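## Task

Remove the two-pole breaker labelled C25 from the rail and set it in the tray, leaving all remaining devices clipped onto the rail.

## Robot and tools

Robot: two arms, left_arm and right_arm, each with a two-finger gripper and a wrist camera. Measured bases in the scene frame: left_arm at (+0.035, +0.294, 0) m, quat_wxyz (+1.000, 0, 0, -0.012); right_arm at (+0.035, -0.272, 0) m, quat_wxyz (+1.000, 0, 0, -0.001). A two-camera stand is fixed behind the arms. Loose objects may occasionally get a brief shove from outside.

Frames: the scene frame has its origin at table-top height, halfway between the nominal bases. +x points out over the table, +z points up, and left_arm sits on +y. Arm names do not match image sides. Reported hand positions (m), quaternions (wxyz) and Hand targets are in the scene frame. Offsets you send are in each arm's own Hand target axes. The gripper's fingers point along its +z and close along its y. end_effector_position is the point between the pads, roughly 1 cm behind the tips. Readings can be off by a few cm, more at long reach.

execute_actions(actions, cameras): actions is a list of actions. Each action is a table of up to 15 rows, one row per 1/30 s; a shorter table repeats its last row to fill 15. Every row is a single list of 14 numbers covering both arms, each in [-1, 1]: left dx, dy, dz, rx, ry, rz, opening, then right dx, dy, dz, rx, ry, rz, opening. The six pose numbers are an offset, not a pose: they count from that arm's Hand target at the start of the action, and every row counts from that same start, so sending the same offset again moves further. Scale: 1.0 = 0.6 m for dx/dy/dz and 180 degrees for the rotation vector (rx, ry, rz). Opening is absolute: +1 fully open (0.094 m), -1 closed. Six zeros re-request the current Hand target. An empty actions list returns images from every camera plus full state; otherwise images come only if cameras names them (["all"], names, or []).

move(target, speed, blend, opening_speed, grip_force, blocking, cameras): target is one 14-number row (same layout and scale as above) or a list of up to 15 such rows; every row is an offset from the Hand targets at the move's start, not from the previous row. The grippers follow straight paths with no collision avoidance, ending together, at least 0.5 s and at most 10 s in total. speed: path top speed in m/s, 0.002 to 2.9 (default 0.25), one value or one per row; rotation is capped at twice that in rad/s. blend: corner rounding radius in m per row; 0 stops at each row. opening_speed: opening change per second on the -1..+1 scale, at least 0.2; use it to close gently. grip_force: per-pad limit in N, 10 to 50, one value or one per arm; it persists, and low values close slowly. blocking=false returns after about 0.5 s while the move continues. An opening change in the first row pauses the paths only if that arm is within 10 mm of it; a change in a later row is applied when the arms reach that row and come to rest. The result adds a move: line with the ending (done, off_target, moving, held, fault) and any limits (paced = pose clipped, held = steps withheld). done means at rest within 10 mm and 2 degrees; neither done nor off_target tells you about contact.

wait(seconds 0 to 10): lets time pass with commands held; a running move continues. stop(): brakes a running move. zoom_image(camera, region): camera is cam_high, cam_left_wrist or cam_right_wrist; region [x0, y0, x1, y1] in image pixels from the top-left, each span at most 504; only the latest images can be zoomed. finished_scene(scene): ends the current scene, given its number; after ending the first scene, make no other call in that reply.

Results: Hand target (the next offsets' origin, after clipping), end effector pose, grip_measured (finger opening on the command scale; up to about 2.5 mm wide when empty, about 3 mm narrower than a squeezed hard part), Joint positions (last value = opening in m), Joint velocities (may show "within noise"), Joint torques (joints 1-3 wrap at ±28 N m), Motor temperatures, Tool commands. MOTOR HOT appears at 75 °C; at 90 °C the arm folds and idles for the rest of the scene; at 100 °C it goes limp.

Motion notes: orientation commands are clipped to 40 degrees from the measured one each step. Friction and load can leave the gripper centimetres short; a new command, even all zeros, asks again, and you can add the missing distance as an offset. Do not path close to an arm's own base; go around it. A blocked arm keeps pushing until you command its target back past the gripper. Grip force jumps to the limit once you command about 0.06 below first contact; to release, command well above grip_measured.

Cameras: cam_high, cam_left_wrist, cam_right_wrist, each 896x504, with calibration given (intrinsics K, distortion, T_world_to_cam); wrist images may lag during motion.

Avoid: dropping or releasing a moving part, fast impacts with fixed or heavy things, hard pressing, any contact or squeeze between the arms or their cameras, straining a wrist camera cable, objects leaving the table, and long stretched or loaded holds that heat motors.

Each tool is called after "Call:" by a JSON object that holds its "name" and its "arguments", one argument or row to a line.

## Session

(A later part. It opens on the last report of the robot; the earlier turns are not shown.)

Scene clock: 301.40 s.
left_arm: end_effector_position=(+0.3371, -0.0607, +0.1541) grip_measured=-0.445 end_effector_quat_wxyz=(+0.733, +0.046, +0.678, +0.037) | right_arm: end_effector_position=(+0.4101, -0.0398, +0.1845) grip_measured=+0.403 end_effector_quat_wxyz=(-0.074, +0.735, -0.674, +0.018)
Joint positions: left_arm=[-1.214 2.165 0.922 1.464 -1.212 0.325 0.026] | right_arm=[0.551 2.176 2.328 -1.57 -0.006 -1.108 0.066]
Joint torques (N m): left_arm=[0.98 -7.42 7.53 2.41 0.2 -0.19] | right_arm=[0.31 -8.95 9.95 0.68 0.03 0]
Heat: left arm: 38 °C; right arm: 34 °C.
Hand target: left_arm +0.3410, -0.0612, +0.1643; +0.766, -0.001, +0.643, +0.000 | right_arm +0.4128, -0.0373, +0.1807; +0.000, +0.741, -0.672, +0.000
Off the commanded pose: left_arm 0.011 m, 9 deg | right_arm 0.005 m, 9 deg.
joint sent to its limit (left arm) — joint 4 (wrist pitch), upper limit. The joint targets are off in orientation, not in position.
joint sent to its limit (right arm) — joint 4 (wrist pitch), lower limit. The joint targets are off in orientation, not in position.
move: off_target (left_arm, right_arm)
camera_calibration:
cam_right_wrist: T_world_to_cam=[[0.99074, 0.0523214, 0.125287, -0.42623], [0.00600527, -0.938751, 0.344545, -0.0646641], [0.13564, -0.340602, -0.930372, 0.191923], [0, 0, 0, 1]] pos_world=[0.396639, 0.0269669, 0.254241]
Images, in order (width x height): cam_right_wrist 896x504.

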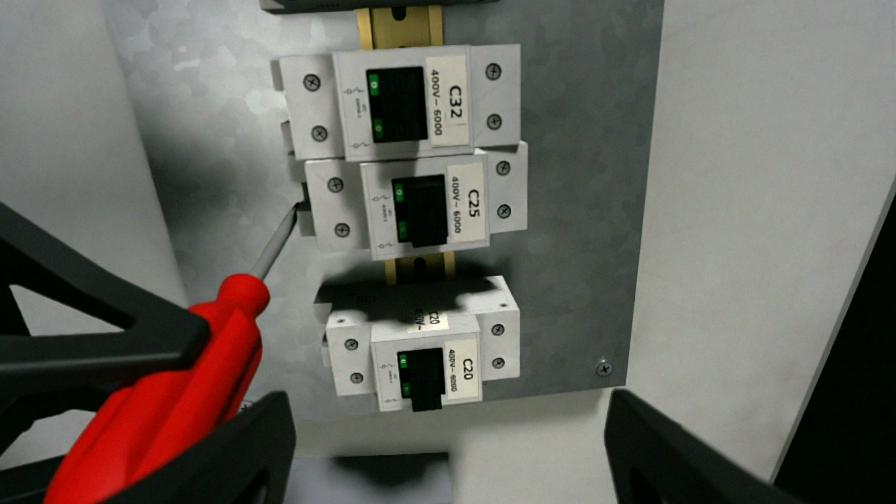

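Call:
{"name": "move", "arguments": {
  "target": [
    [0.001,0.001,0.0055,0,0,0,-0.8,0,0,0,0,0,0,0.4],
    [0.0125,0.001,0.0035,0,0,0,-0.8,0,0,0,0,0,0,0.4]
  ],
  "speed": 0.03,
  "cameras": ["cam_right_wrist"]
}}

Call:
{"name": "zoom_image", "arguments": {
  "camera": "cam_right_wrist",
  "region": [240, 140, 360, 260]
}}

Scene clock: 309.27 s.
left_arm: end_effector_position=(+0.3396, -0.0604, +0.1472) grip_measured=-0.445 end_effector_quat_wxyz=(+0.731, +0.046, +0.679, +0.036) | right_arm: end_effector_position=(+0.4101, -0.0398, +0.1845) grip_measured=+0.403 end_effector_quat_wxyz=(-0.074, +0.735, -0.674, +0.018)
Joint positions: left_arm=[-1.207 2.182 0.922 1.464 -1.204 0.308 0.026] | right_arm=[0.551 2.176 2.328 -1.57 -0.006 -1.108 0.066]
Joint torques (N m): left_arm=[1.14 -7.35 7.57 2.42 0.19 -0.17] | right_arm=[0.29 -8.98 9.98 0.69 0.03 0]
Heat: left arm: 38 °C; right arm: 34 °C.
Hand target: left_arm +0.3443, -0.0606, +0.1572; +0.766, +0.000, +0.643, +0.000 | right_arm +0.4128, -0.0373, +0.1807; +0.000, +0.741, -0.672, +0.000
Off the commanded pose: left_arm 0.011 m, 9 deg | right_arm 0.005 m, 9 deg.
joint sent to its limit (left arm) — joint 4 (wrist pitch), upper limit. The joint targets are off in orientation, not in position.
joint sent to its limit (right arm) — joint 4 (wrist pitch), lower limit. The joint targets are off in orientation, not in position.
move: off_target (left_arm, right_arm)
camera_calibration:
cam_right_wrist: T_world_to_cam=[[0.99074, 0.0523214, 0.125287, -0.42623], [0.00600527, -0.938751, 0.344545, -0.0646641], [0.13564, -0.340602, -0.930372, 0.191923], [0, 0, 0, 1]] pos_world=[0.396639, 0.0269669, 0.254241]
Images, in order (width x height): cam_right_wrist 896x504.

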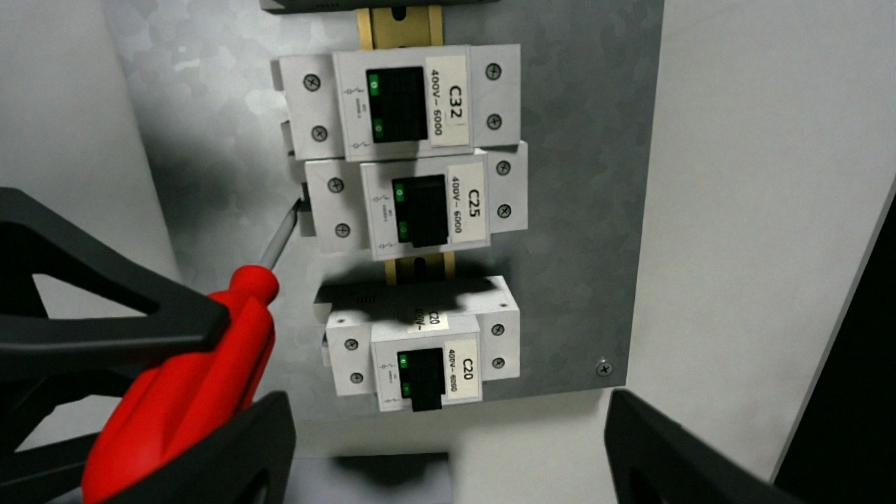

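Scaled by 4.200 from the camera's 896x504 image, which has a finer 1280x720 frame.

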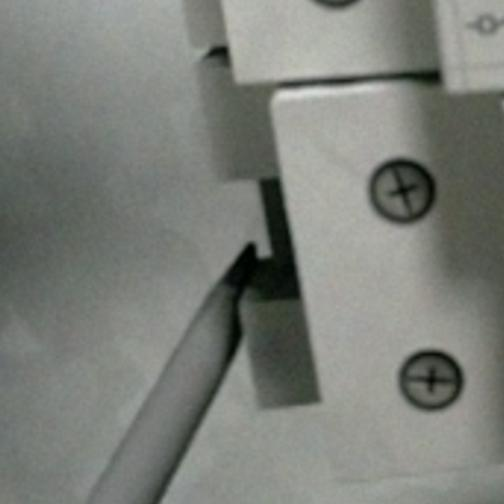

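Call:
{"name": "move", "arguments": {
  "target": [
    [-0.019,0,0.0068,0,0,0,-0.8,0,0,0,0,0,0,0.4],
    [-0.0178,0,0.0142,0,0,0,-0.8,0,0,0,0,0,0,0.4],
    [0.0068,0,0.0098,0,0,0,-0.8,0,0,0,0,0,0,0.4]
  ],
  "speed": 0.04,
  "cameras": ["cam_right_wrist"]
}}

Call:
{"name": "zoom_image", "arguments": {
  "camera": "cam_right_wrist",
  "region": [240, 140, 360, 260]
}}

Scene clock: 322.73 s.
left_arm: end_effector_position=(+0.3459, -0.0602, +0.1430) grip_measured=-0.445 end_effector_quat_wxyz=(+0.731, +0.047, +0.679, +0.038) | right_arm: end_effector_position=(+0.4101, -0.0398, +0.1845) grip_measured=+0.403 end_effector_quat_wxyz=(-0.074, +0.735, -0.674, +0.018)
Joint positions: left_arm=[-1.191 2.199 0.931 1.464 -1.191 0.303 0.026] | right_arm=[0.551 2.176 2.328 -1.57 -0.006 -1.108 0.066]
Joint torques (N m): left_arm=[1.2 -7.54 7.68 2.43 0.19 -0.21] | right_arm=[0.31 -8.98 10 0.68 0.04 0]
Heat: left arm: 39 °C; right arm: 34 °C.
Hand target: left_arm +0.3509, -0.0605, +0.1543; +0.766, -0.001, +0.643, +0.000 | right_arm +0.4128, -0.0373, +0.1807; +0.000, +0.741, -0.672, +0.000
Off the commanded pose: left_arm 0.012 m, 9 deg | right_arm 0.005 m, 9 deg.
joint sent to its limit (left arm) — joint 4 (wrist pitch), upper limit. The joint targets are off in orientation, not in position.
joint sent to its limit (right arm) — joint 4 (wrist pitch), lower limit. The joint targets are off in orientation, not in position.
move: off_target (left_arm, right_arm)
camera_calibration:
cam_right_wrist: T_world_to_cam=[[0.99074, 0.0523214, 0.125287, -0.42623], [0.00600527, -0.938751, 0.344545, -0.0646641], [0.13564, -0.340602, -0.930372, 0.191923], [0, 0, 0, 1]] pos_world=[0.396639, 0.0269669, 0.254241]
Images, in order (width x height): cam_right_wrist 896x504.

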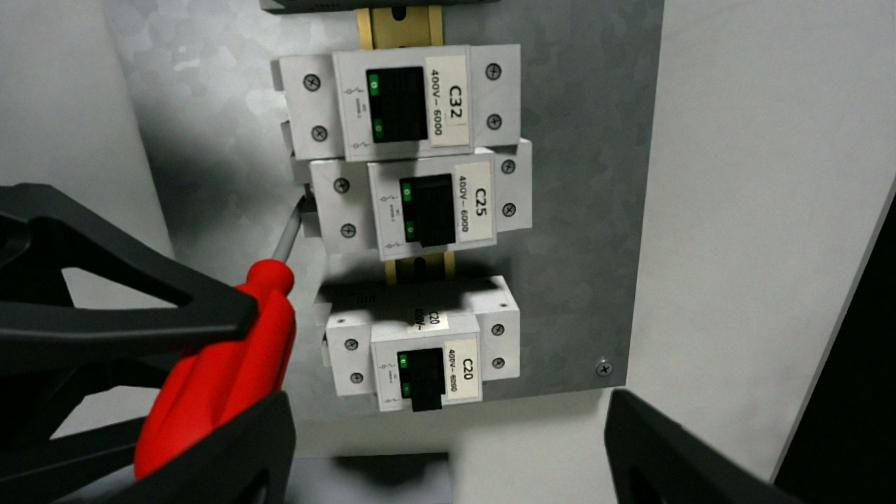

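Scaled by 4.200 from the camera's 896x504 image, which has a finer 1280x720 frame.

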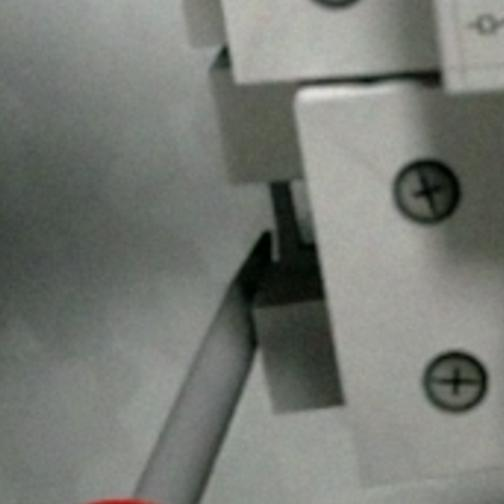

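Call:
{"name": "move", "arguments": {
  "target": [
    [-0.0035,0,-0.0197,0,0,0,-0.8,0,0,0,0,0,0,0.4],
    [-0.043,0,-0.0127,0,0,0,-0.8,0,0,0,0,0,0,0.4]
  ],
  "speed": 0.05,
  "cameras": ["cam_right_wrist"]
}}

Call:
{"name": "zoom_image", "arguments": {
  "camera": "cam_right_wrist",
  "region": [240, 140, 360, 260]
}}

Scene clock: 337.07 s.
left_arm: end_effector_position=(+0.3414, -0.0611, +0.1425) grip_measured=-0.445 end_effector_quat_wxyz=(+0.729, +0.058, +0.680, +0.052) | right_arm: end_effector_position=(+0.4101, -0.0398, +0.1845) grip_measured=+0.403 end_effector_quat_wxyz=(-0.074, +0.735, -0.674, +0.018)
Joint positions: left_arm=[-1.204 2.199 0.931 1.464 -1.208 0.339 0.026] | right_arm=[0.551 2.176 2.328 -1.57 -0.006 -1.108 0.066]
Joint torques (N m): left_arm=[-0.28 -12.37 6.57 2.42 0.12 -0.05] | right_arm=[0.32 -8.95 9.96 0.68 0.04 0.01]
Heat: left arm: 40 °C; right arm: 34 °C.
Hand target: left_arm +0.3389, -0.0605, +0.1784; +0.766, -0.001, +0.643, +0.000 | right_arm +0.4128, -0.0373, +0.1807; +0.000, +0.741, -0.672, +0.000
Off the commanded pose: left_arm 0.036 m, 11 deg | right_arm 0.005 m, 9 deg.
joint sent to its limit (left arm) — joint 4 (wrist pitch), upper limit. The joint targets are off in orientation, not in position.
joint sent to its limit (right arm) — joint 4 (wrist pitch), lower limit. The joint targets are off in orientation, not in position.
move: off_target (left_arm, right_arm)
camera_calibration:
cam_right_wrist: T_world_to_cam=[[0.99074, 0.0523214, 0.125287, -0.42623], [0.00600527, -0.938751, 0.344545, -0.0646641], [0.13564, -0.340602, -0.930372, 0.191923], [0, 0, 0, 1]] pos_world=[0.396639, 0.0269669, 0.254241]
Images, in order (width x height): cam_right_wrist 896x504.

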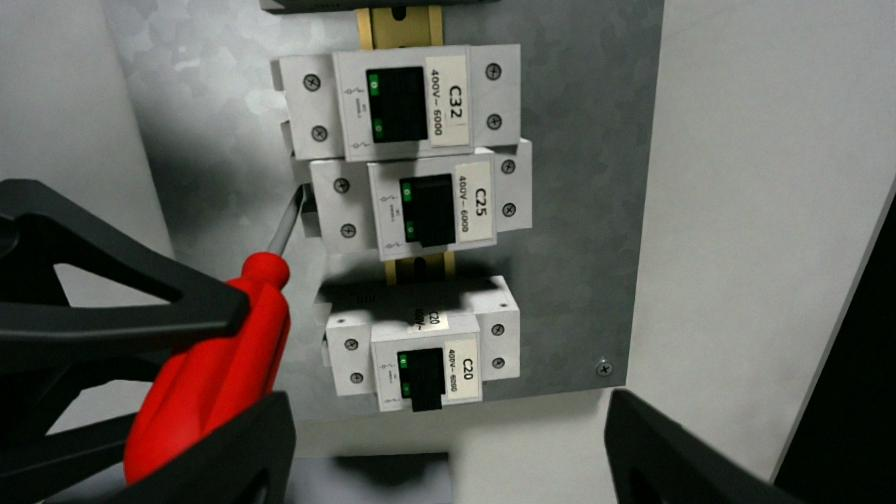

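Scaled by 4.200 from the camera's 896x504 image, which has a finer 1280x720 frame.

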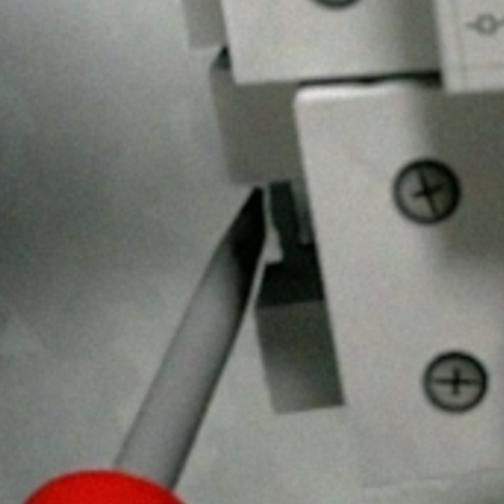

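Call:
{"name": "move", "arguments": {
  "target": [
    [0.0394,0,-0.007,0,0,0,-0.8,0,0,0,0,0,0,0.4],
    [0.0359,-0.01,-0.0267,0,0,0,-0.8,0,0,0,0,0,0,0.4],
    [-0.012,-0.01,-0.0215,0,0,0,-0.8,0,0,0,0,0,0,0.4]
  ],
  "speed": 0.05,
  "cameras": ["cam_right_wrist"]
}}

Call:
{"name": "zoom_image", "arguments": {
  "camera": "cam_right_wrist",
  "region": [240, 140, 360, 260]
}}

Scene clock: 349.40 s.
left_arm: end_effector_position=(+0.3277, -0.0663, +0.1466) grip_measured=-0.445 end_effector_quat_wxyz=(+0.728, +0.062, +0.680, +0.053) | right_arm: end_effector_position=(+0.4101, -0.0398, +0.1845) grip_measured=+0.403 end_effector_quat_wxyz=(-0.074, +0.735, -0.674, +0.018)
Joint positions: left_arm=[-1.243 2.186 0.931 1.463 -1.242 0.362 0.026] | right_arm=[0.551 2.176 2.328 -1.57 -0.006 -1.108 0.066]
Joint torques (N m): left_arm=[-0.43 -12.36 7.17 2.4 0.11 -0.03] | right_arm=[0.32 -8.95 10 0.68 0.04 0]
Heat: left arm: 40 °C; right arm: 34 °C.
Hand target: left_arm +0.3250, -0.0665, +0.1833; +0.766, +0.000, +0.643, +0.000 | right_arm +0.4128, -0.0373, +0.1807; +0.000, +0.741, -0.672, +0.000
Off the commanded pose: left_arm 0.037 m, 11 deg | right_arm 0.005 m, 9 deg.
joint sent to its limit (left arm) — joint 4 (wrist pitch), upper limit. The joint targets are off in orientation, not in position.
joint sent to its limit (right arm) — joint 4 (wrist pitch), lower limit. The joint targets are off in orientation, not in position.
move: off_target (left_arm, right_arm)
camera_calibration:
cam_right_wrist: T_world_to_cam=[[0.99074, 0.0523214, 0.125287, -0.42623], [0.00600527, -0.938751, 0.344545, -0.0646641], [0.13564, -0.340602, -0.930372, 0.191923], [0, 0, 0, 1]] pos_world=[0.396639, 0.0269669, 0.254241]
Images, in order (width x height): cam_right_wrist 896x504.

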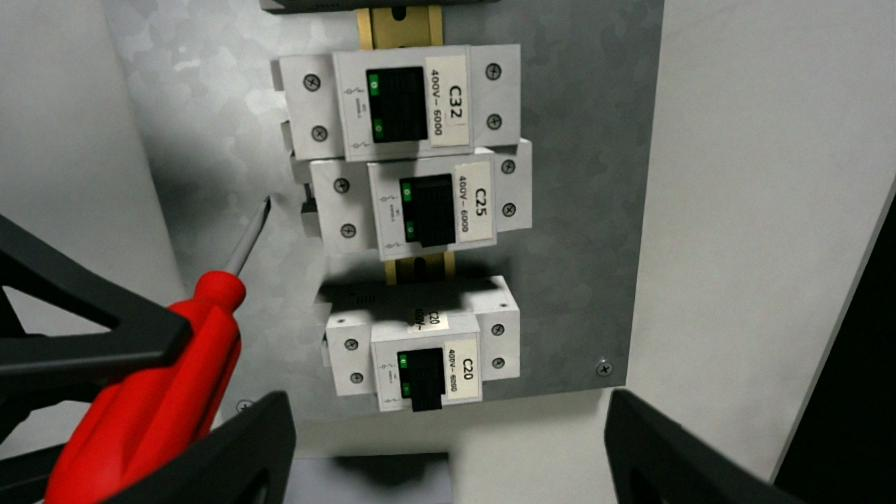

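Scaled by 4.200 from the camera's 896x504 image, which has a finer 1280x720 frame.

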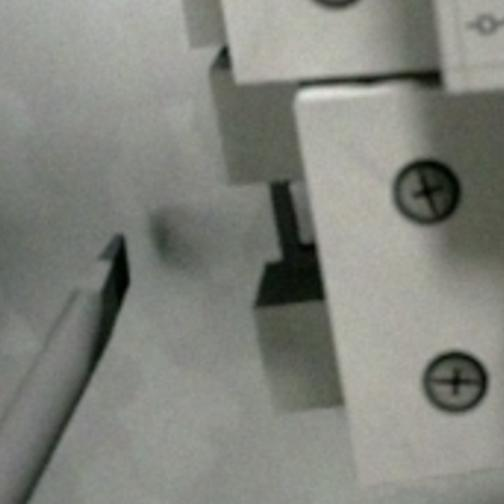

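Call:
{"name": "wait", "arguments": {
  "seconds": 0,
  "cameras": ["cam_high"]
}}

Call:
{"name": "zoom_image", "arguments": {
  "camera": "cam_high",
  "region": [340, 0, 720, 300]
}}

Scene clock: 354.00 s.
left_arm: end_effector_position=(+0.3277, -0.0663, +0.1466) grip_measured=-0.445 end_effector_quat_wxyz=(+0.728, +0.062, +0.680, +0.054) | right_arm: end_effector_position=(+0.4101, -0.0398, +0.1845) grip_measured=+0.403 end_effector_quat_wxyz=(-0.074, +0.735, -0.674, +0.018)
Joint positions: left_arm=[-1.243 2.186 0.931 1.463 -1.242 0.362 0.026] | right_arm=[0.551 2.176 2.328 -1.57 -0.006 -1.108 0.066]
Joint torques (N m): left_arm=[-0.46 -12.36 7.16 2.39 0.11 -0.02] | right_arm=[0.31 -8.98 9.99 0.68 0.02 0]
Heat: left arm: 40 °C; right arm: 34 °C.
Hand target: left_arm +0.3250, -0.0665, +0.1833; +0.766, +0.000, +0.643, +0.000 | right_arm +0.4128, -0.0373, +0.1807; +0.000, +0.741, -0.672, +0.000
Tool commands: left_gripper/opening=-0.8 right_gripper/opening=+0.4
Off the commanded pose: left_arm 0.037 m, 11 deg | right_arm 0.005 m, 9 deg.
Images, in order (width x height): cam_high 896x504.

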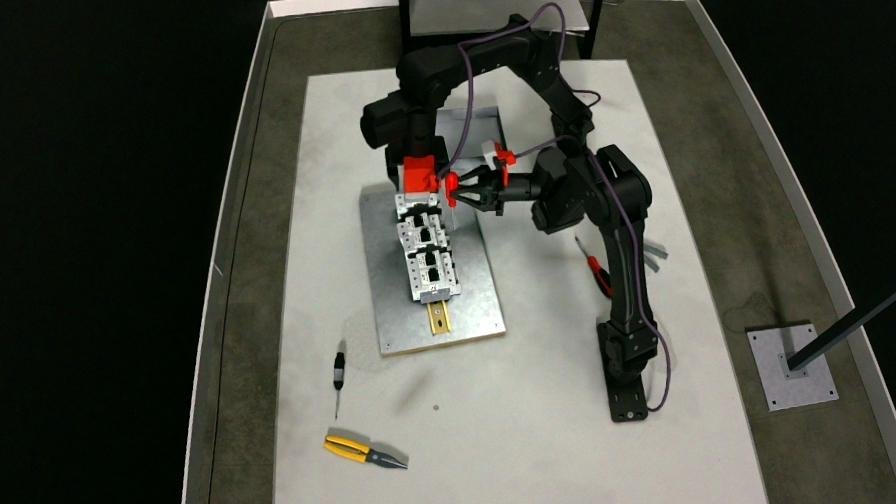

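Scaled by 1.326 from the camera's 896x504 image, which has a finer 1280x720 frame.

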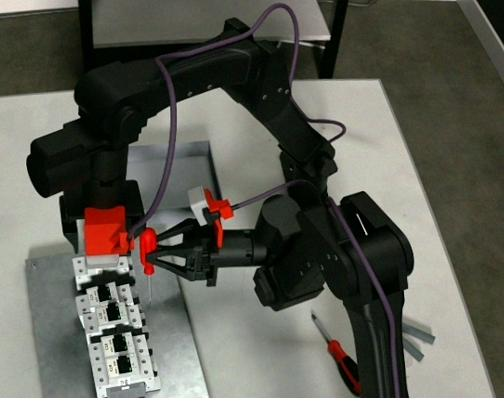

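Call:
{"name": "move", "arguments": {
  "target": [-0.0345,0.003,0.006,0,0,0,-0.8,0,0,0,0,0,0,0.4],
  "speed": 0.1
}}

Scene clock: 362.67 s.
left_arm: end_effector_position=(+0.3271, -0.0645, +0.1670) grip_measured=-0.445 end_effector_quat_wxyz=(+0.734, +0.061, +0.675, +0.056) | right_arm: end_effector_position=(+0.4101, -0.0398, +0.1845) grip_measured=+0.403 end_effector_quat_wxyz=(-0.074, +0.735, -0.674, +0.018)
Joint positions: left_arm=[-1.243 2.136 0.931 1.463 -1.242 0.41 0.026] | right_arm=[0.551 2.176 2.328 -1.57 -0.006 -1.108 0.066]
Joint torques (N m): left_arm=[-0.25 -12.04 7.83 2.37 0.2 -0.01] | right_arm=[0.34 -8.98 9.98 0.68 0.03 0]
Motor temperatures (°C): left_arm=[18 33 27 41 17 20 21] | right_arm=[21 25 34 20 21 17 20]
Heat: left arm: 41 °C; right arm: 34 °C.
Hand target: left_arm +0.3250, -0.0647, +0.2043; +0.766, +0.000, +0.643, +0.000 | right_arm +0.4128, -0.0373, +0.1807; +0.000, +0.741, -0.672, +0.000
Off the commanded pose: left_arm 0.037 m, 11 deg | right_arm 0.005 m, 9 deg.
joint sent to its limit (left arm) — joint 4 (wrist pitch), upper limit. The joint targets still meet the commanded pose.
joint sent to its limit (right arm) — joint 4 (wrist pitch), lower limit. The joint targets are off in orientation, not in position.
move: off_target (left_arm, right_arm)

Call:
{"name": "move", "arguments": {
  "target": [0.0067,0,0.0378,0,0,0,-0.8,0,0,0,0,0,0,0.4],
  "speed": 0.06,
  "cameras": ["cam_right_wrist"]
}}

Call:
{"name": "zoom_image", "arguments": {
  "camera": "cam_right_wrist",
  "region": [240, 140, 360, 260]
}}

Scene clock: 366.83 s.
left_arm: end_effector_position=(+0.3450, -0.0640, +0.1779) grip_measured=-0.445 end_effector_quat_wxyz=(+0.742, +0.050, +0.667, +0.047) | right_arm: end_effector_position=(+0.4123, -0.0402, +0.1860) grip_measured=+0.402 end_effector_quat_wxyz=(-0.077, +0.735, -0.673, +0.024)
Joint positions: left_arm=[-1.197 2.136 0.963 1.463 -1.194 0.41 0.026] | right_arm=[0.551 2.176 2.333 -1.566 0.003 -1.11 0.066]
Joint torques (N m): left_arm=[0.79 -9.57 8.68 2.38 0.27 -0.04] | right_arm=[0.34 -8.99 9.5 0.67 -0.04 0.01]
Heat: left arm: 41 °C; right arm: 34 °C.
Hand target: left_arm +0.3479, -0.0647, +0.2042; +0.766, +0.000, +0.643, +0.000 | right_arm +0.4128, -0.0373, +0.1807; +0.000, +0.741, -0.672, +0.000
Off the commanded pose: left_arm 0.027 m, 9 deg | right_arm 0.006 m, 9 deg.
joint sent to its limit (left arm) — joint 4 (wrist pitch), upper limit. The joint targets still meet the commanded pose.
joint sent to its limit (right arm) — joint 4 (wrist pitch), lower limit. The joint targets are off in orientation, not in position.
move: off_target (left_arm, right_arm)
camera_calibration:
cam_right_wrist: T_world_to_cam=[[0.989133, 0.0532253, 0.13705, -0.430108], [0.0023641, -0.937807, 0.347149, -0.0645677], [0.147003, -0.343053, -0.927742, 0.187523], [0, 0, 0, 1]] pos_world=[0.39802, 0.0266709, 0.255334]
Images, in order (width x height): cam_right_wrist 896x504.

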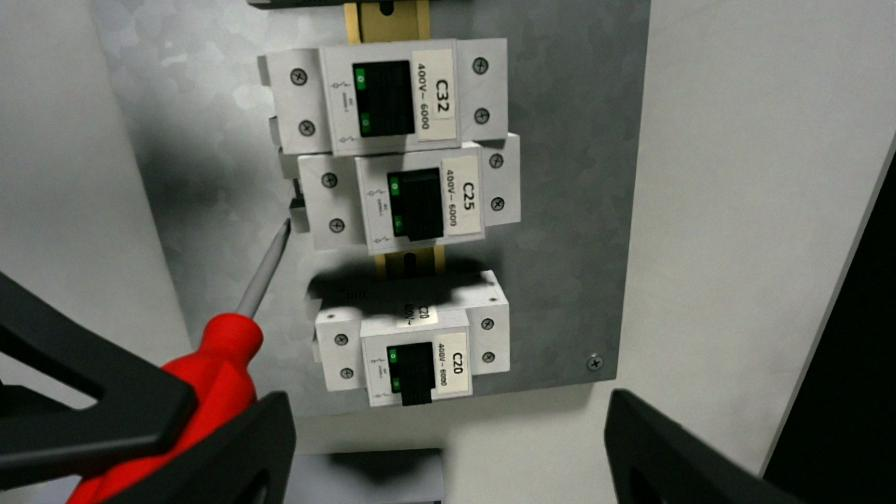

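Scaled by 4.200 from the camera's 896x504 image, which has a finer 1280x720 frame.

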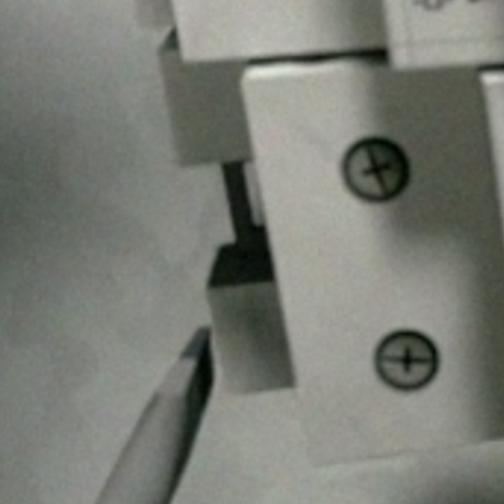

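Call:
{"name": "move", "arguments": {
  "target": [0,0,0,0,0,0,-0.8,0.005,-0.05,-0.03,0,0,0,0.4],
  "speed": 0.1,
  "cameras": ["cam_right_wrist"]
}}

Call:
{"name": "zoom_image", "arguments": {
  "camera": "cam_right_wrist",
  "region": [200, 140, 320, 260]
}}

Scene clock: 375.33 s.
left_arm: end_effector_position=(+0.3465, -0.0644, +0.1796) grip_measured=-0.445 end_effector_quat_wxyz=(+0.743, +0.049, +0.666, +0.046) | right_arm: end_effector_position=(+0.4387, -0.0381, +0.2037) grip_measured=+0.402 end_effector_quat_wxyz=(-0.120, +0.734, -0.668, +0.040)
Joint positions: left_arm=[-1.193 2.136 0.968 1.463 -1.19 0.41 0.026] | right_arm=[0.525 2.233 2.486 -1.572 0.003 -1.142 0.066]
Joint torques (N m): left_arm=[0.47 -9.54 8.35 2.38 0.26 -0.04] | right_arm=[-0.29 -9.32 9.85 0.87 -0.04 -0.01]
Heat: left arm: 41 °C; right arm: 34 °C.
Hand target: left_arm +0.3479, -0.0647, +0.2043; +0.766, +0.000, +0.643, +0.000 | right_arm +0.4429, -0.0373, +0.1988; +0.000, +0.741, -0.672, +0.000
Off the commanded pose: left_arm 0.025 m, 9 deg | right_arm 0.007 m, 14 deg.
joint sent to its limit (left arm) — joint 4 (wrist pitch), upper limit. The joint targets still meet the commanded pose.
joint sent to its limit (right arm) — joint 4 (wrist pitch), lower limit. The joint targets are off in orientation, not in position.
move: off_target (left_arm, right_arm)
camera_calibration:
cam_right_wrist: T_world_to_cam=[[0.974378, 0.0512739, 0.218995, -0.4691], [-0.0191391, -0.951235, 0.307872, -0.0518473], [0.224101, -0.304175, -0.925881, 0.168233], [0, 0, 0, 1]] pos_world=[0.418387, 0.0259059, 0.274456]
Images, in order (width x height): cam_right_wrist 896x504.

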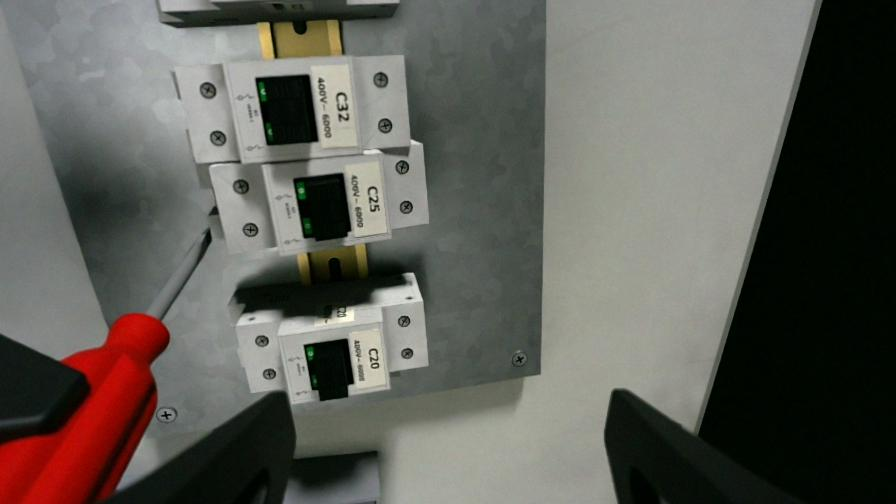

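Scaled by 4.200 from the camera's 896x504 image, which has a finer 1280x720 frame.

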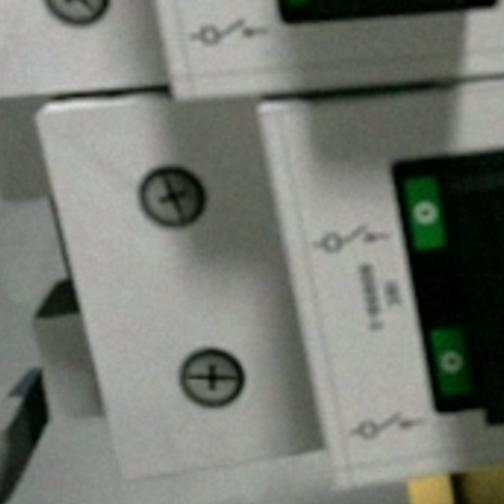

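Call:
{"name": "move", "arguments": {
  "target": [
    [0,0.0075,0,0,0,0,-0.8,-0.0025,0.025,0,0,0,0,0.4],
    [0.059,0.0075,-0.0104,0,0,0,-0.8,-0.0025,0.025,0,0,0,0,0.4]
  ],
  "speed": 0.06,
  "cameras": ["cam_right_wrist"]
}}

Call:
{"name": "zoom_image", "arguments": {
  "camera": "cam_right_wrist",
  "region": [200, 140, 320, 260]
}}

Scene clock: 389.03 s.
left_arm: end_effector_position=(+0.3476, -0.0653, +0.1663) grip_measured=-0.445 end_effector_quat_wxyz=(+0.740, +0.037, +0.671, +0.028) | right_arm: end_effector_position=(+0.4349, -0.0372, +0.1972) grip_measured=+0.402 end_effector_quat_wxyz=(-0.109, +0.737, -0.667, +0.036)
Joint positions: left_arm=[-1.191 2.166 0.964 1.464 -1.186 0.338 0.026] | right_arm=[0.531 2.233 2.464 -1.572 0.003 -1.141 0.066]
Joint torques (N m): left_arm=[0.55 -7.64 5 2.39 0.16 -0.24] | right_arm=[0.58 -12.97 5.09 0.83 -0.02 0.13]
Heat: left arm: 42 °C; right arm: 34 °C.
Hand target: left_arm +0.3479, -0.0603, +0.1682; +0.766, +0.000, +0.643, +0.000 | right_arm +0.4279, -0.0373, +0.1987; +0.000, +0.741, -0.672, +0.000
Off the commanded pose: left_arm 0.005 m, 7 deg | right_arm 0.007 m, 13 deg.
joint sent to its limit (left arm) — joint 4 (wrist pitch), upper limit. The joint targets are off in orientation, not in position.
joint sent to its limit (right arm) — joint 4 (wrist pitch), lower limit. The joint targets are off in orientation, not in position.
move: off_target (left_arm, right_arm)
camera_calibration:
cam_right_wrist: T_world_to_cam=[[0.978251, 0.0585246, 0.198999, -0.461524], [-0.00818463, -0.947734, 0.318957, -0.0558516], [0.207265, -0.313649, -0.926642, 0.170393], [0, 0, 0, 1]] pos_world=[0.415712, 0.0275216, 0.26755]
Images, in order (width x height): cam_right_wrist 896x504.

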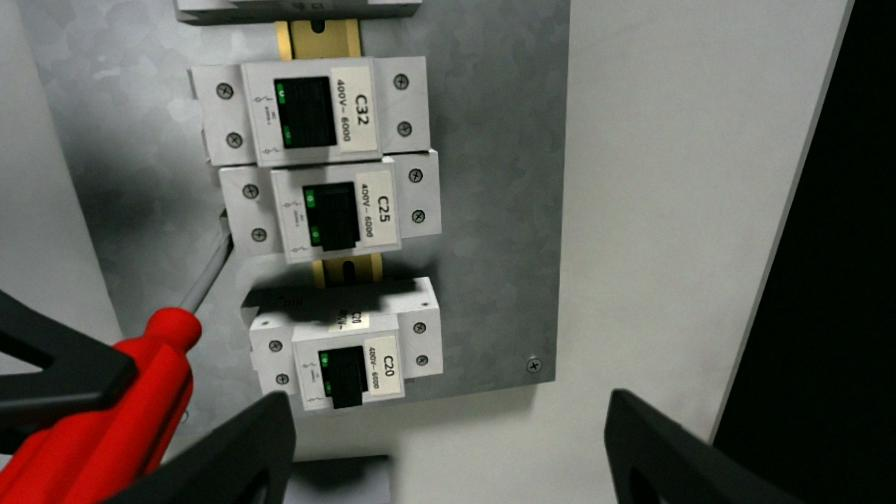

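Scaled by 4.200 from the camera's 896x504 image, which has a finer 1280x720 frame.

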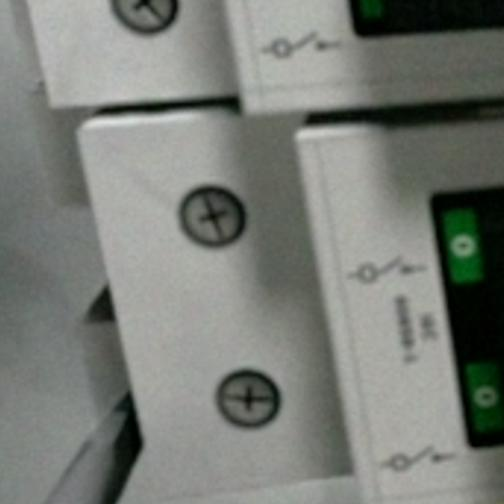

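Call:
{"name": "move", "arguments": {
  "target": [
    [-0.0345,0.003,0.006,0,0,0,-0.8,0.0025,-0.025,0,0,0,0,0.4],
    [-0.0345,0.02,0.006,0,0,0,-0.8,0.0025,-0.025,0,0,0,0,0.4],
    [0.0033,0.02,-0.0006,0,0,0,-0.8,0.0025,-0.025,0,0,0,0,0.4]
  ],
  "speed": 0.06,
  "cameras": ["cam_right_wrist"]
}}

Call:
{"name": "zoom_image", "arguments": {
  "camera": "cam_right_wrist",
  "region": [180, 140, 300, 260]
}}

Scene clock: 400.27 s.
left_arm: end_effector_position=(+0.3491, -0.0587, +0.1649) grip_measured=-0.445 end_effector_quat_wxyz=(+0.740, +0.043, +0.671, +0.025) | right_arm: end_effector_position=(+0.4380, -0.0369, +0.2036) grip_measured=+0.402 end_effector_quat_wxyz=(-0.119, +0.735, -0.666, +0.039)
Joint positions: left_arm=[-1.179 2.147 0.927 1.466 -1.162 0.324 0.026] | right_arm=[0.528 2.233 2.486 -1.572 0.003 -1.142 0.066]
Joint torques (N m): left_arm=[0.46 -8.08 3.58 2.39 0.03 -0.37] | right_arm=[-0.61 -9.24 9.8 0.87 -0.04 0.01]
Heat: left arm: 42 °C; right arm: 33 °C.
Hand target: left_arm +0.3478, -0.0482, +0.1662; +0.766, +0.000, +0.643, +0.000 | right_arm +0.4430, -0.0374, +0.1987; +0.000, +0.741, -0.672, +0.000
Off the commanded pose: left_arm 0.011 m, 7 deg | right_arm 0.007 m, 14 deg.
joint sent to its limit (left arm) — joint 4 (wrist pitch), upper limit. The joint targets are off in orientation, not in position.
joint sent to its limit (right arm) — joint 4 (wrist pitch), lower limit. The joint targets are off in orientation, not in position.
move: off_target (left_arm, right_arm)
camera_calibration:
cam_right_wrist: T_world_to_cam=[[0.974292, 0.0551446, 0.218434, -0.468033], [-0.0153286, -0.951107, 0.308482, -0.0523942], [0.224765, -0.3039, -0.925811, 0.16824], [0, 0, 0, 1]] pos_world=[0.417384, 0.0271053, 0.274156]
Images, in order (width x height): cam_right_wrist 896x504.

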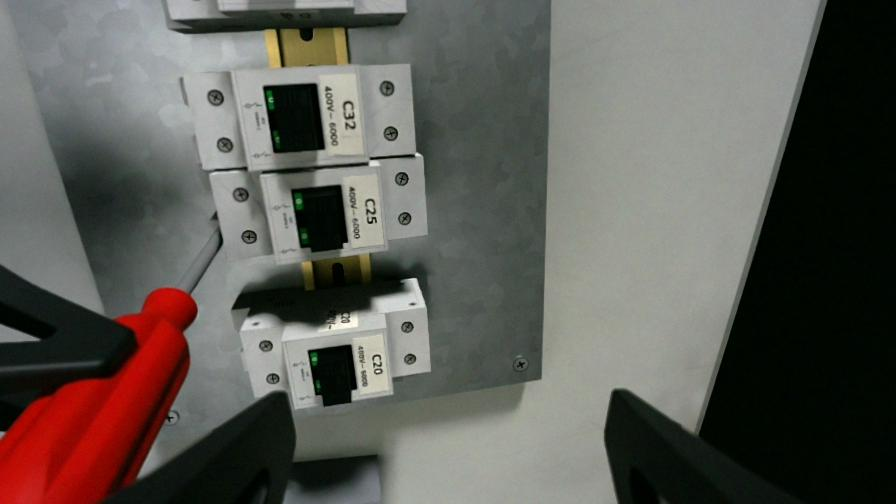

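Scaled by 4.200 from the camera's 896x504 image, which has a finer 1280x720 frame.

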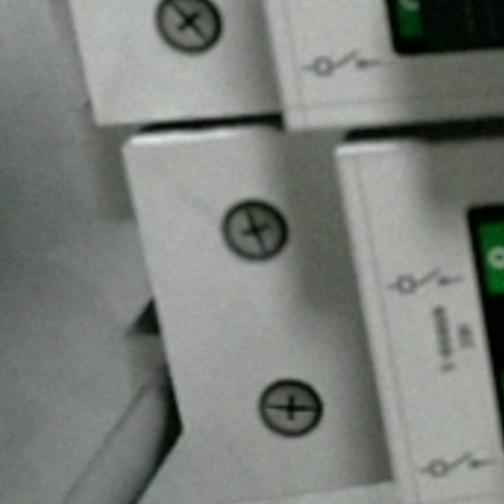

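Call:
{"name": "move", "arguments": {
  "target": [
    [-0.065,0,0.0115,0,0,0,-0.8,0,0,0,0,0,0,-0.7],
    [-0.065,0,0.0115,0,0,0,-0.8,-0.006,0.058,0,0,0,0,-0.7]
  ],
  "speed": 0.1,
  "cameras": ["cam_right_wrist"]
}}

Call:
{"name": "zoom_image", "arguments": {
  "camera": "cam_right_wrist",
  "region": [240, 140, 360, 260]
}}

Scene clock: 408.63 s.
left_arm: end_effector_position=(+0.3496, -0.0567, +0.1732) grip_measured=-0.445 end_effector_quat_wxyz=(+0.741, +0.055, +0.667, +0.044) | right_arm: end_effector_position=(+0.4176, -0.0348, +0.1810) grip_measured=-0.697 end_effector_quat_wxyz=(-0.076, +0.739, -0.669, +0.024)
Joint positions: left_arm=[-1.176 2.127 0.927 1.464 -1.164 0.384 0.026] | right_arm=[0.555 2.215 2.377 -1.573 0.003 -1.118 0.014]
Joint torques (N m): left_arm=[0.5 -12.16 5.65 2.4 0.13 -0.02] | right_arm=[0.47 -16.14 5.09 0.72 -0.03 0.12]
Heat: left arm: 43 °C; right arm: 33 °C.
Hand target: left_arm +0.3479, -0.0482, +0.2059; +0.766, +0.000, +0.643, +0.000 | right_arm +0.4080, -0.0372, +0.1987; +0.000, +0.741, -0.672, +0.000
Off the commanded pose: left_arm 0.034 m, 9 deg | right_arm 0.020 m, 9 deg.
joint sent to its limit (left arm) — joint 4 (wrist pitch), upper limit. The joint targets still meet the commanded pose.
joint sent to its limit (right arm) — joint 4 (wrist pitch), lower limit. The joint targets are off in orientation, not in position.
move: off_target (left_arm, right_arm)
camera_calibration:
cam_right_wrist: T_world_to_cam=[[0.98858, 0.065097, 0.135909, -0.434105], [0.0137159, -0.937009, 0.349036, -0.0628116], [0.150069, -0.343186, -0.927201, 0.182602], [0, 0, 0, 1]] pos_world=[0.402606, 0.0320706, 0.250232]
Images, in order (width x height): cam_right_wrist 896x504.

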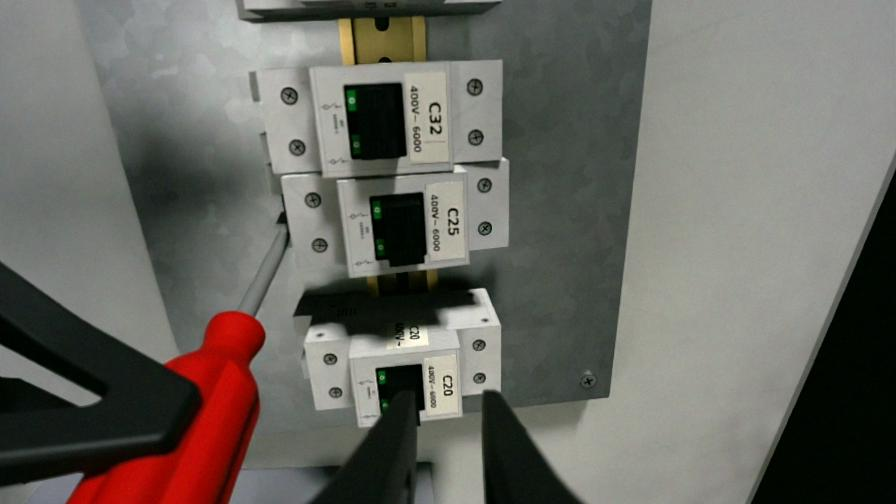

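Scaled by 4.200 from the camera's 896x504 image, which has a finer 1280x720 frame.

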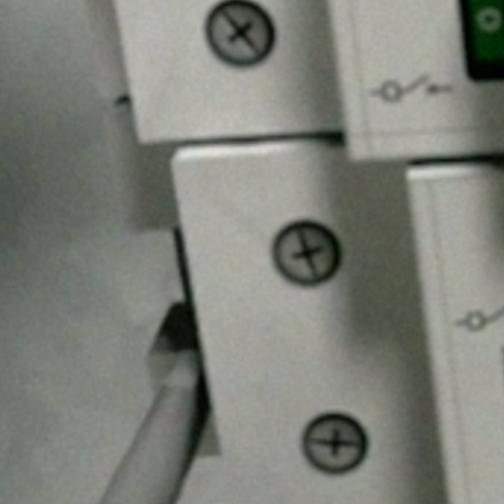

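Call:
{"name": "move", "arguments": {
  "target": [
    [-0.0004,0.0075,-0.0025,0,0,0,-0.8,0,0,0,0,0,0,-0.7],
    [0.065,0.0075,-0.014,0,0,0,-0.8,0,0,0,0,0,0,-0.7]
  ],
  "speed": 0.06,
  "cameras": ["cam_right_wrist"]
}}

Call:
{"name": "zoom_image", "arguments": {
  "camera": "cam_right_wrist",
  "region": [240, 140, 360, 260]
}}

Scene clock: 419.90 s.
left_arm: end_effector_position=(+0.3470, -0.0482, +0.1610) grip_measured=-0.445 end_effector_quat_wxyz=(+0.736, +0.038, +0.675, +0.028) | right_arm: end_effector_position=(+0.4176, -0.0348, +0.1810) grip_measured=-0.697 end_effector_quat_wxyz=(-0.076, +0.739, -0.669, +0.024)
Joint positions: left_arm=[-1.176 2.127 0.884 1.464 -1.173 0.298 0.026] | right_arm=[0.555 2.215 2.377 -1.573 0.003 -1.117 0.014]
Joint torques (N m): left_arm=[0.28 -7.45 5.03 2.42 0.09 -0.15] | right_arm=[0.53 -16.17 5.11 0.72 -0.03 0.12]
Heat: left arm: 43 °C; right arm: 32 °C.
Hand target: left_arm +0.3464, -0.0437, +0.1659; +0.766, +0.000, +0.643, +0.000 | right_arm +0.4080, -0.0372, +0.1987; +0.000, +0.741, -0.672, +0.000
Off the commanded pose: left_arm 0.007 m, 7 deg | right_arm 0.020 m, 9 deg.
joint sent to its limit (left arm) — joint 4 (wrist pitch), upper limit. The joint targets are off in orientation, not in position.
joint sent to its limit (right arm) — joint 4 (wrist pitch), lower limit. The joint targets are off in orientation, not in position.
move: off_target (left_arm, right_arm)
camera_calibration:
cam_right_wrist: T_world_to_cam=[[0.988599, 0.0647655, 0.135932, -0.434108], [0.0134011, -0.93703, 0.348991, -0.0626727], [0.149975, -0.34319, -0.927215, 0.182644], [0, 0, 0, 1]] pos_world=[0.402607, 0.0320706, 0.250232]
Images, in order (width x height): cam_right_wrist 896x504.

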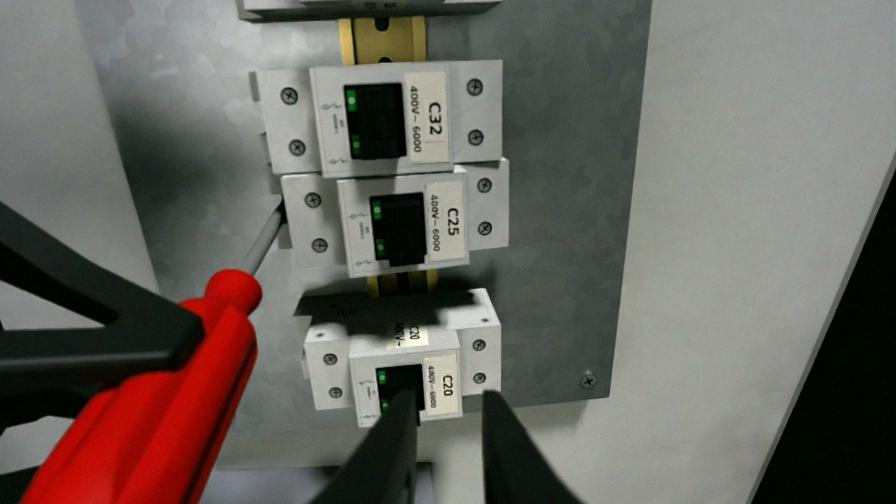

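Scaled by 4.200 from the camera's 896x504 image, which has a finer 1280x720 frame.

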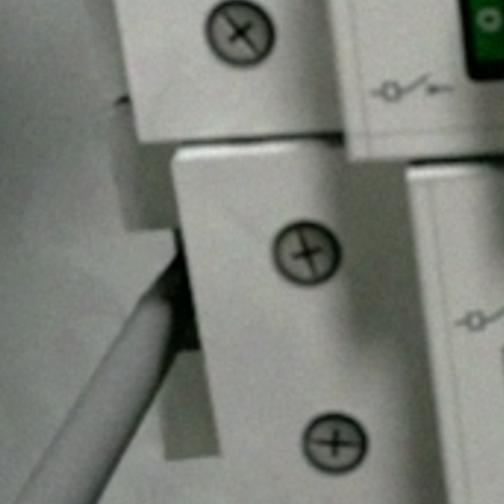

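Call:
{"name": "move", "arguments": {
  "target": [
    [0.007,-0.0085,-0.001,0,0,0,-0.8,0,0,0,0,0,0,-0.7],
    [0.03,-0.0085,-0.005,0,0,0,-0.8,0,0,0,0,0,0,-0.7]
  ],
  "speed": 0.05,
  "cameras": ["cam_right_wrist"]
}}

Call:
{"name": "zoom_image", "arguments": {
  "camera": "cam_right_wrist",
  "region": [240, 140, 360, 260]
}}

Scene clock: 425.63 s.
left_arm: end_effector_position=(+0.3477, -0.0486, +0.1533) grip_measured=-0.445 end_effector_quat_wxyz=(+0.734, +0.035, +0.678, +0.030) | right_arm: end_effector_position=(+0.4176, -0.0348, +0.1810) grip_measured=-0.697 end_effector_quat_wxyz=(-0.076, +0.739, -0.669, +0.024)
Joint positions: left_arm=[-1.176 2.15 0.89 1.466 -1.181 0.284 0.026] | right_arm=[0.555 2.215 2.377 -1.573 0.003 -1.117 0.014]
Joint torques (N m): left_arm=[-0.2 -5.37 5.87 2.4 0.13 -0.36] | right_arm=[0.46 -16.17 5.07 0.72 -0.02 0.13]
Heat: left arm: 44 °C; right arm: 32 °C.
Hand target: left_arm +0.3465, -0.0489, +0.1478; +0.766, +0.000, +0.643, +0.000 | right_arm +0.4080, -0.0372, +0.1987; +0.000, +0.741, -0.672, +0.000
Off the commanded pose: left_arm 0.006 m, 8 deg | right_arm 0.020 m, 9 deg.
joint sent to its limit (left arm) — joint 4 (wrist pitch), upper limit. The joint targets are off in orientation, not in position.
joint sent to its limit (right arm) — joint 4 (wrist pitch), lower limit. The joint targets are off in orientation, not in position.
move: off_target (left_arm, right_arm)
camera_calibration:
cam_right_wrist: T_world_to_cam=[[0.988599, 0.0647655, 0.135932, -0.434108], [0.0134011, -0.93703, 0.348991, -0.0626727], [0.149975, -0.34319, -0.927215, 0.182644], [0, 0, 0, 1]] pos_world=[0.402607, 0.0320706, 0.250232]
Images, in order (width x height): cam_right_wrist 896x504.

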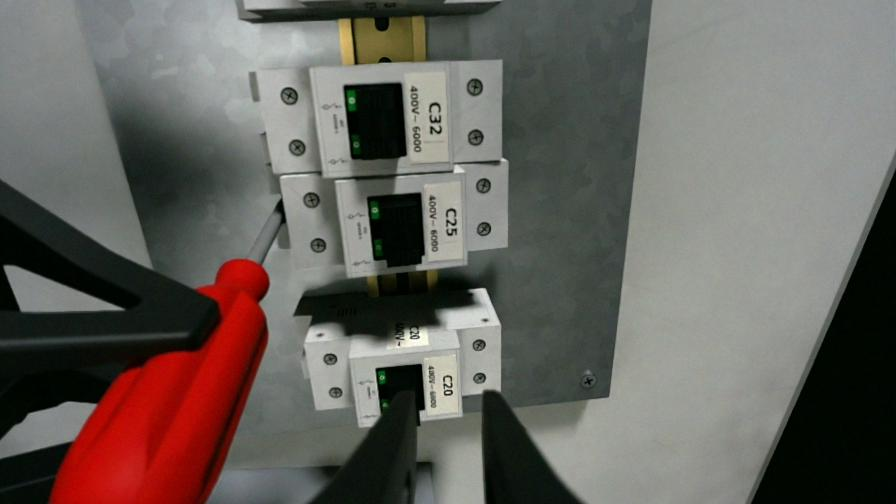

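Scaled by 4.200 from the camera's 896x504 image, which has a finer 1280x720 frame.

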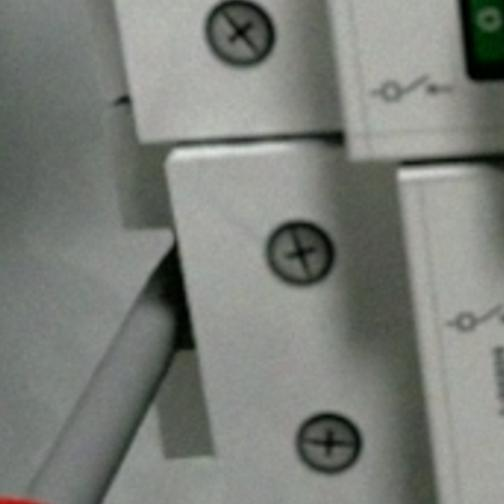

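Call:
{"name": "move", "arguments": {
  "target": [
    [-0.049,0,0.0087,0,0,0,-0.8,0,0,0,0,0,0,-0.7],
    [-0.0475,0,0.0205,0,0,0,-0.8,0,0,0,0,0,0,-0.7],
    [0.0085,0,0.0106,0,0,0,-0.8,0,0,0,0,0,0,-0.7]
  ],
  "speed": 0.05,
  "cameras": ["cam_right_wrist"]
}}

Call:
{"name": "zoom_image", "arguments": {
  "camera": "cam_right_wrist",
  "region": [240, 140, 360, 260]
}}

Scene clock: 440.23 s.
left_arm: end_effector_position=(+0.3524, -0.0489, +0.1518) grip_measured=-0.445 end_effector_quat_wxyz=(+0.734, +0.038, +0.677, +0.036) | right_arm: end_effector_position=(+0.4176, -0.0348, +0.1810) grip_measured=-0.697 end_effector_quat_wxyz=(-0.076, +0.739, -0.669, +0.024)
Joint positions: left_arm=[-1.166 2.162 0.903 1.467 -1.175 0.296 0.026] | right_arm=[0.555 2.215 2.377 -1.573 0.003 -1.117 0.014]
Joint torques (N m): left_arm=[0.46 -5.05 5.83 2.4 0.2 -0.61] | right_arm=[0.49 -16.16 5.09 0.71 -0.02 0.12]
Heat: left arm: 44 °C; right arm: 31 °C.
Hand target: left_arm +0.3536, -0.0489, +0.1438; +0.766, +0.000, +0.643, +0.000 | right_arm +0.4080, -0.0372, +0.1987; +0.000, +0.741, -0.672, +0.000
Off the commanded pose: left_arm 0.008 m, 8 deg | right_arm 0.020 m, 9 deg.
joint sent to its limit (left arm) — joint 4 (wrist pitch), upper limit. The joint targets are off in orientation, not in position.
joint sent to its limit (right arm) — joint 4 (wrist pitch), lower limit. The joint targets are off in orientation, not in position.
move: off_target (left_arm, right_arm)
camera_calibration:
cam_right_wrist: T_world_to_cam=[[0.988599, 0.0647655, 0.135932, -0.434108], [0.0134011, -0.93703, 0.348991, -0.0626727], [0.149975, -0.34319, -0.927215, 0.182644], [0, 0, 0, 1]] pos_world=[0.402607, 0.0320706, 0.250232]
Images, in order (width x height): cam_right_wrist 896x504.

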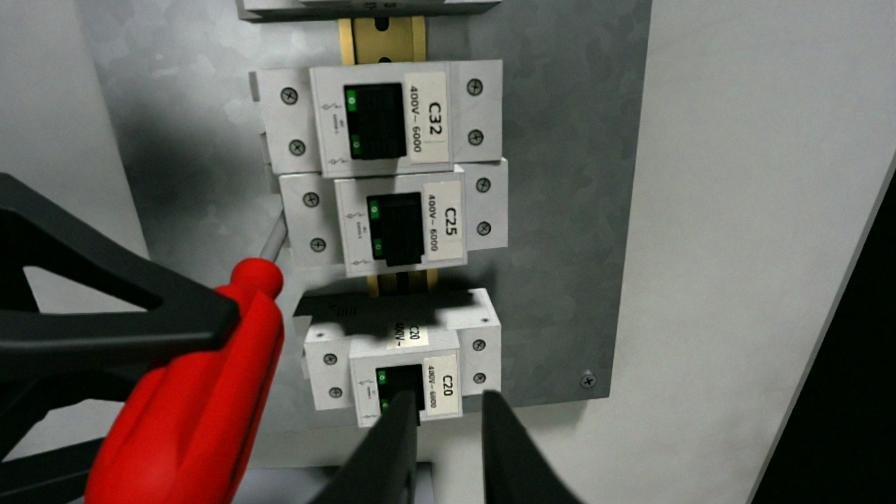

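Scaled by 4.200 from the camera's 896x504 image, which has a finer 1280x720 frame.

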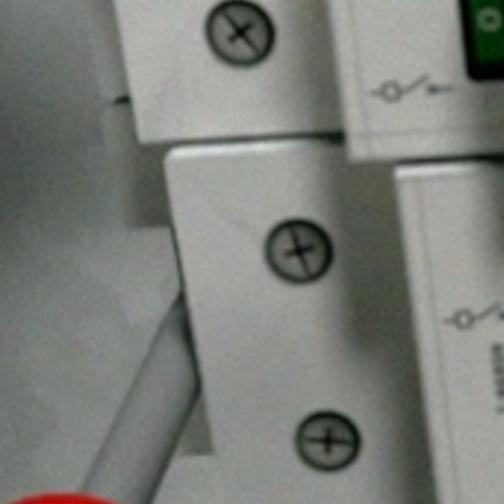

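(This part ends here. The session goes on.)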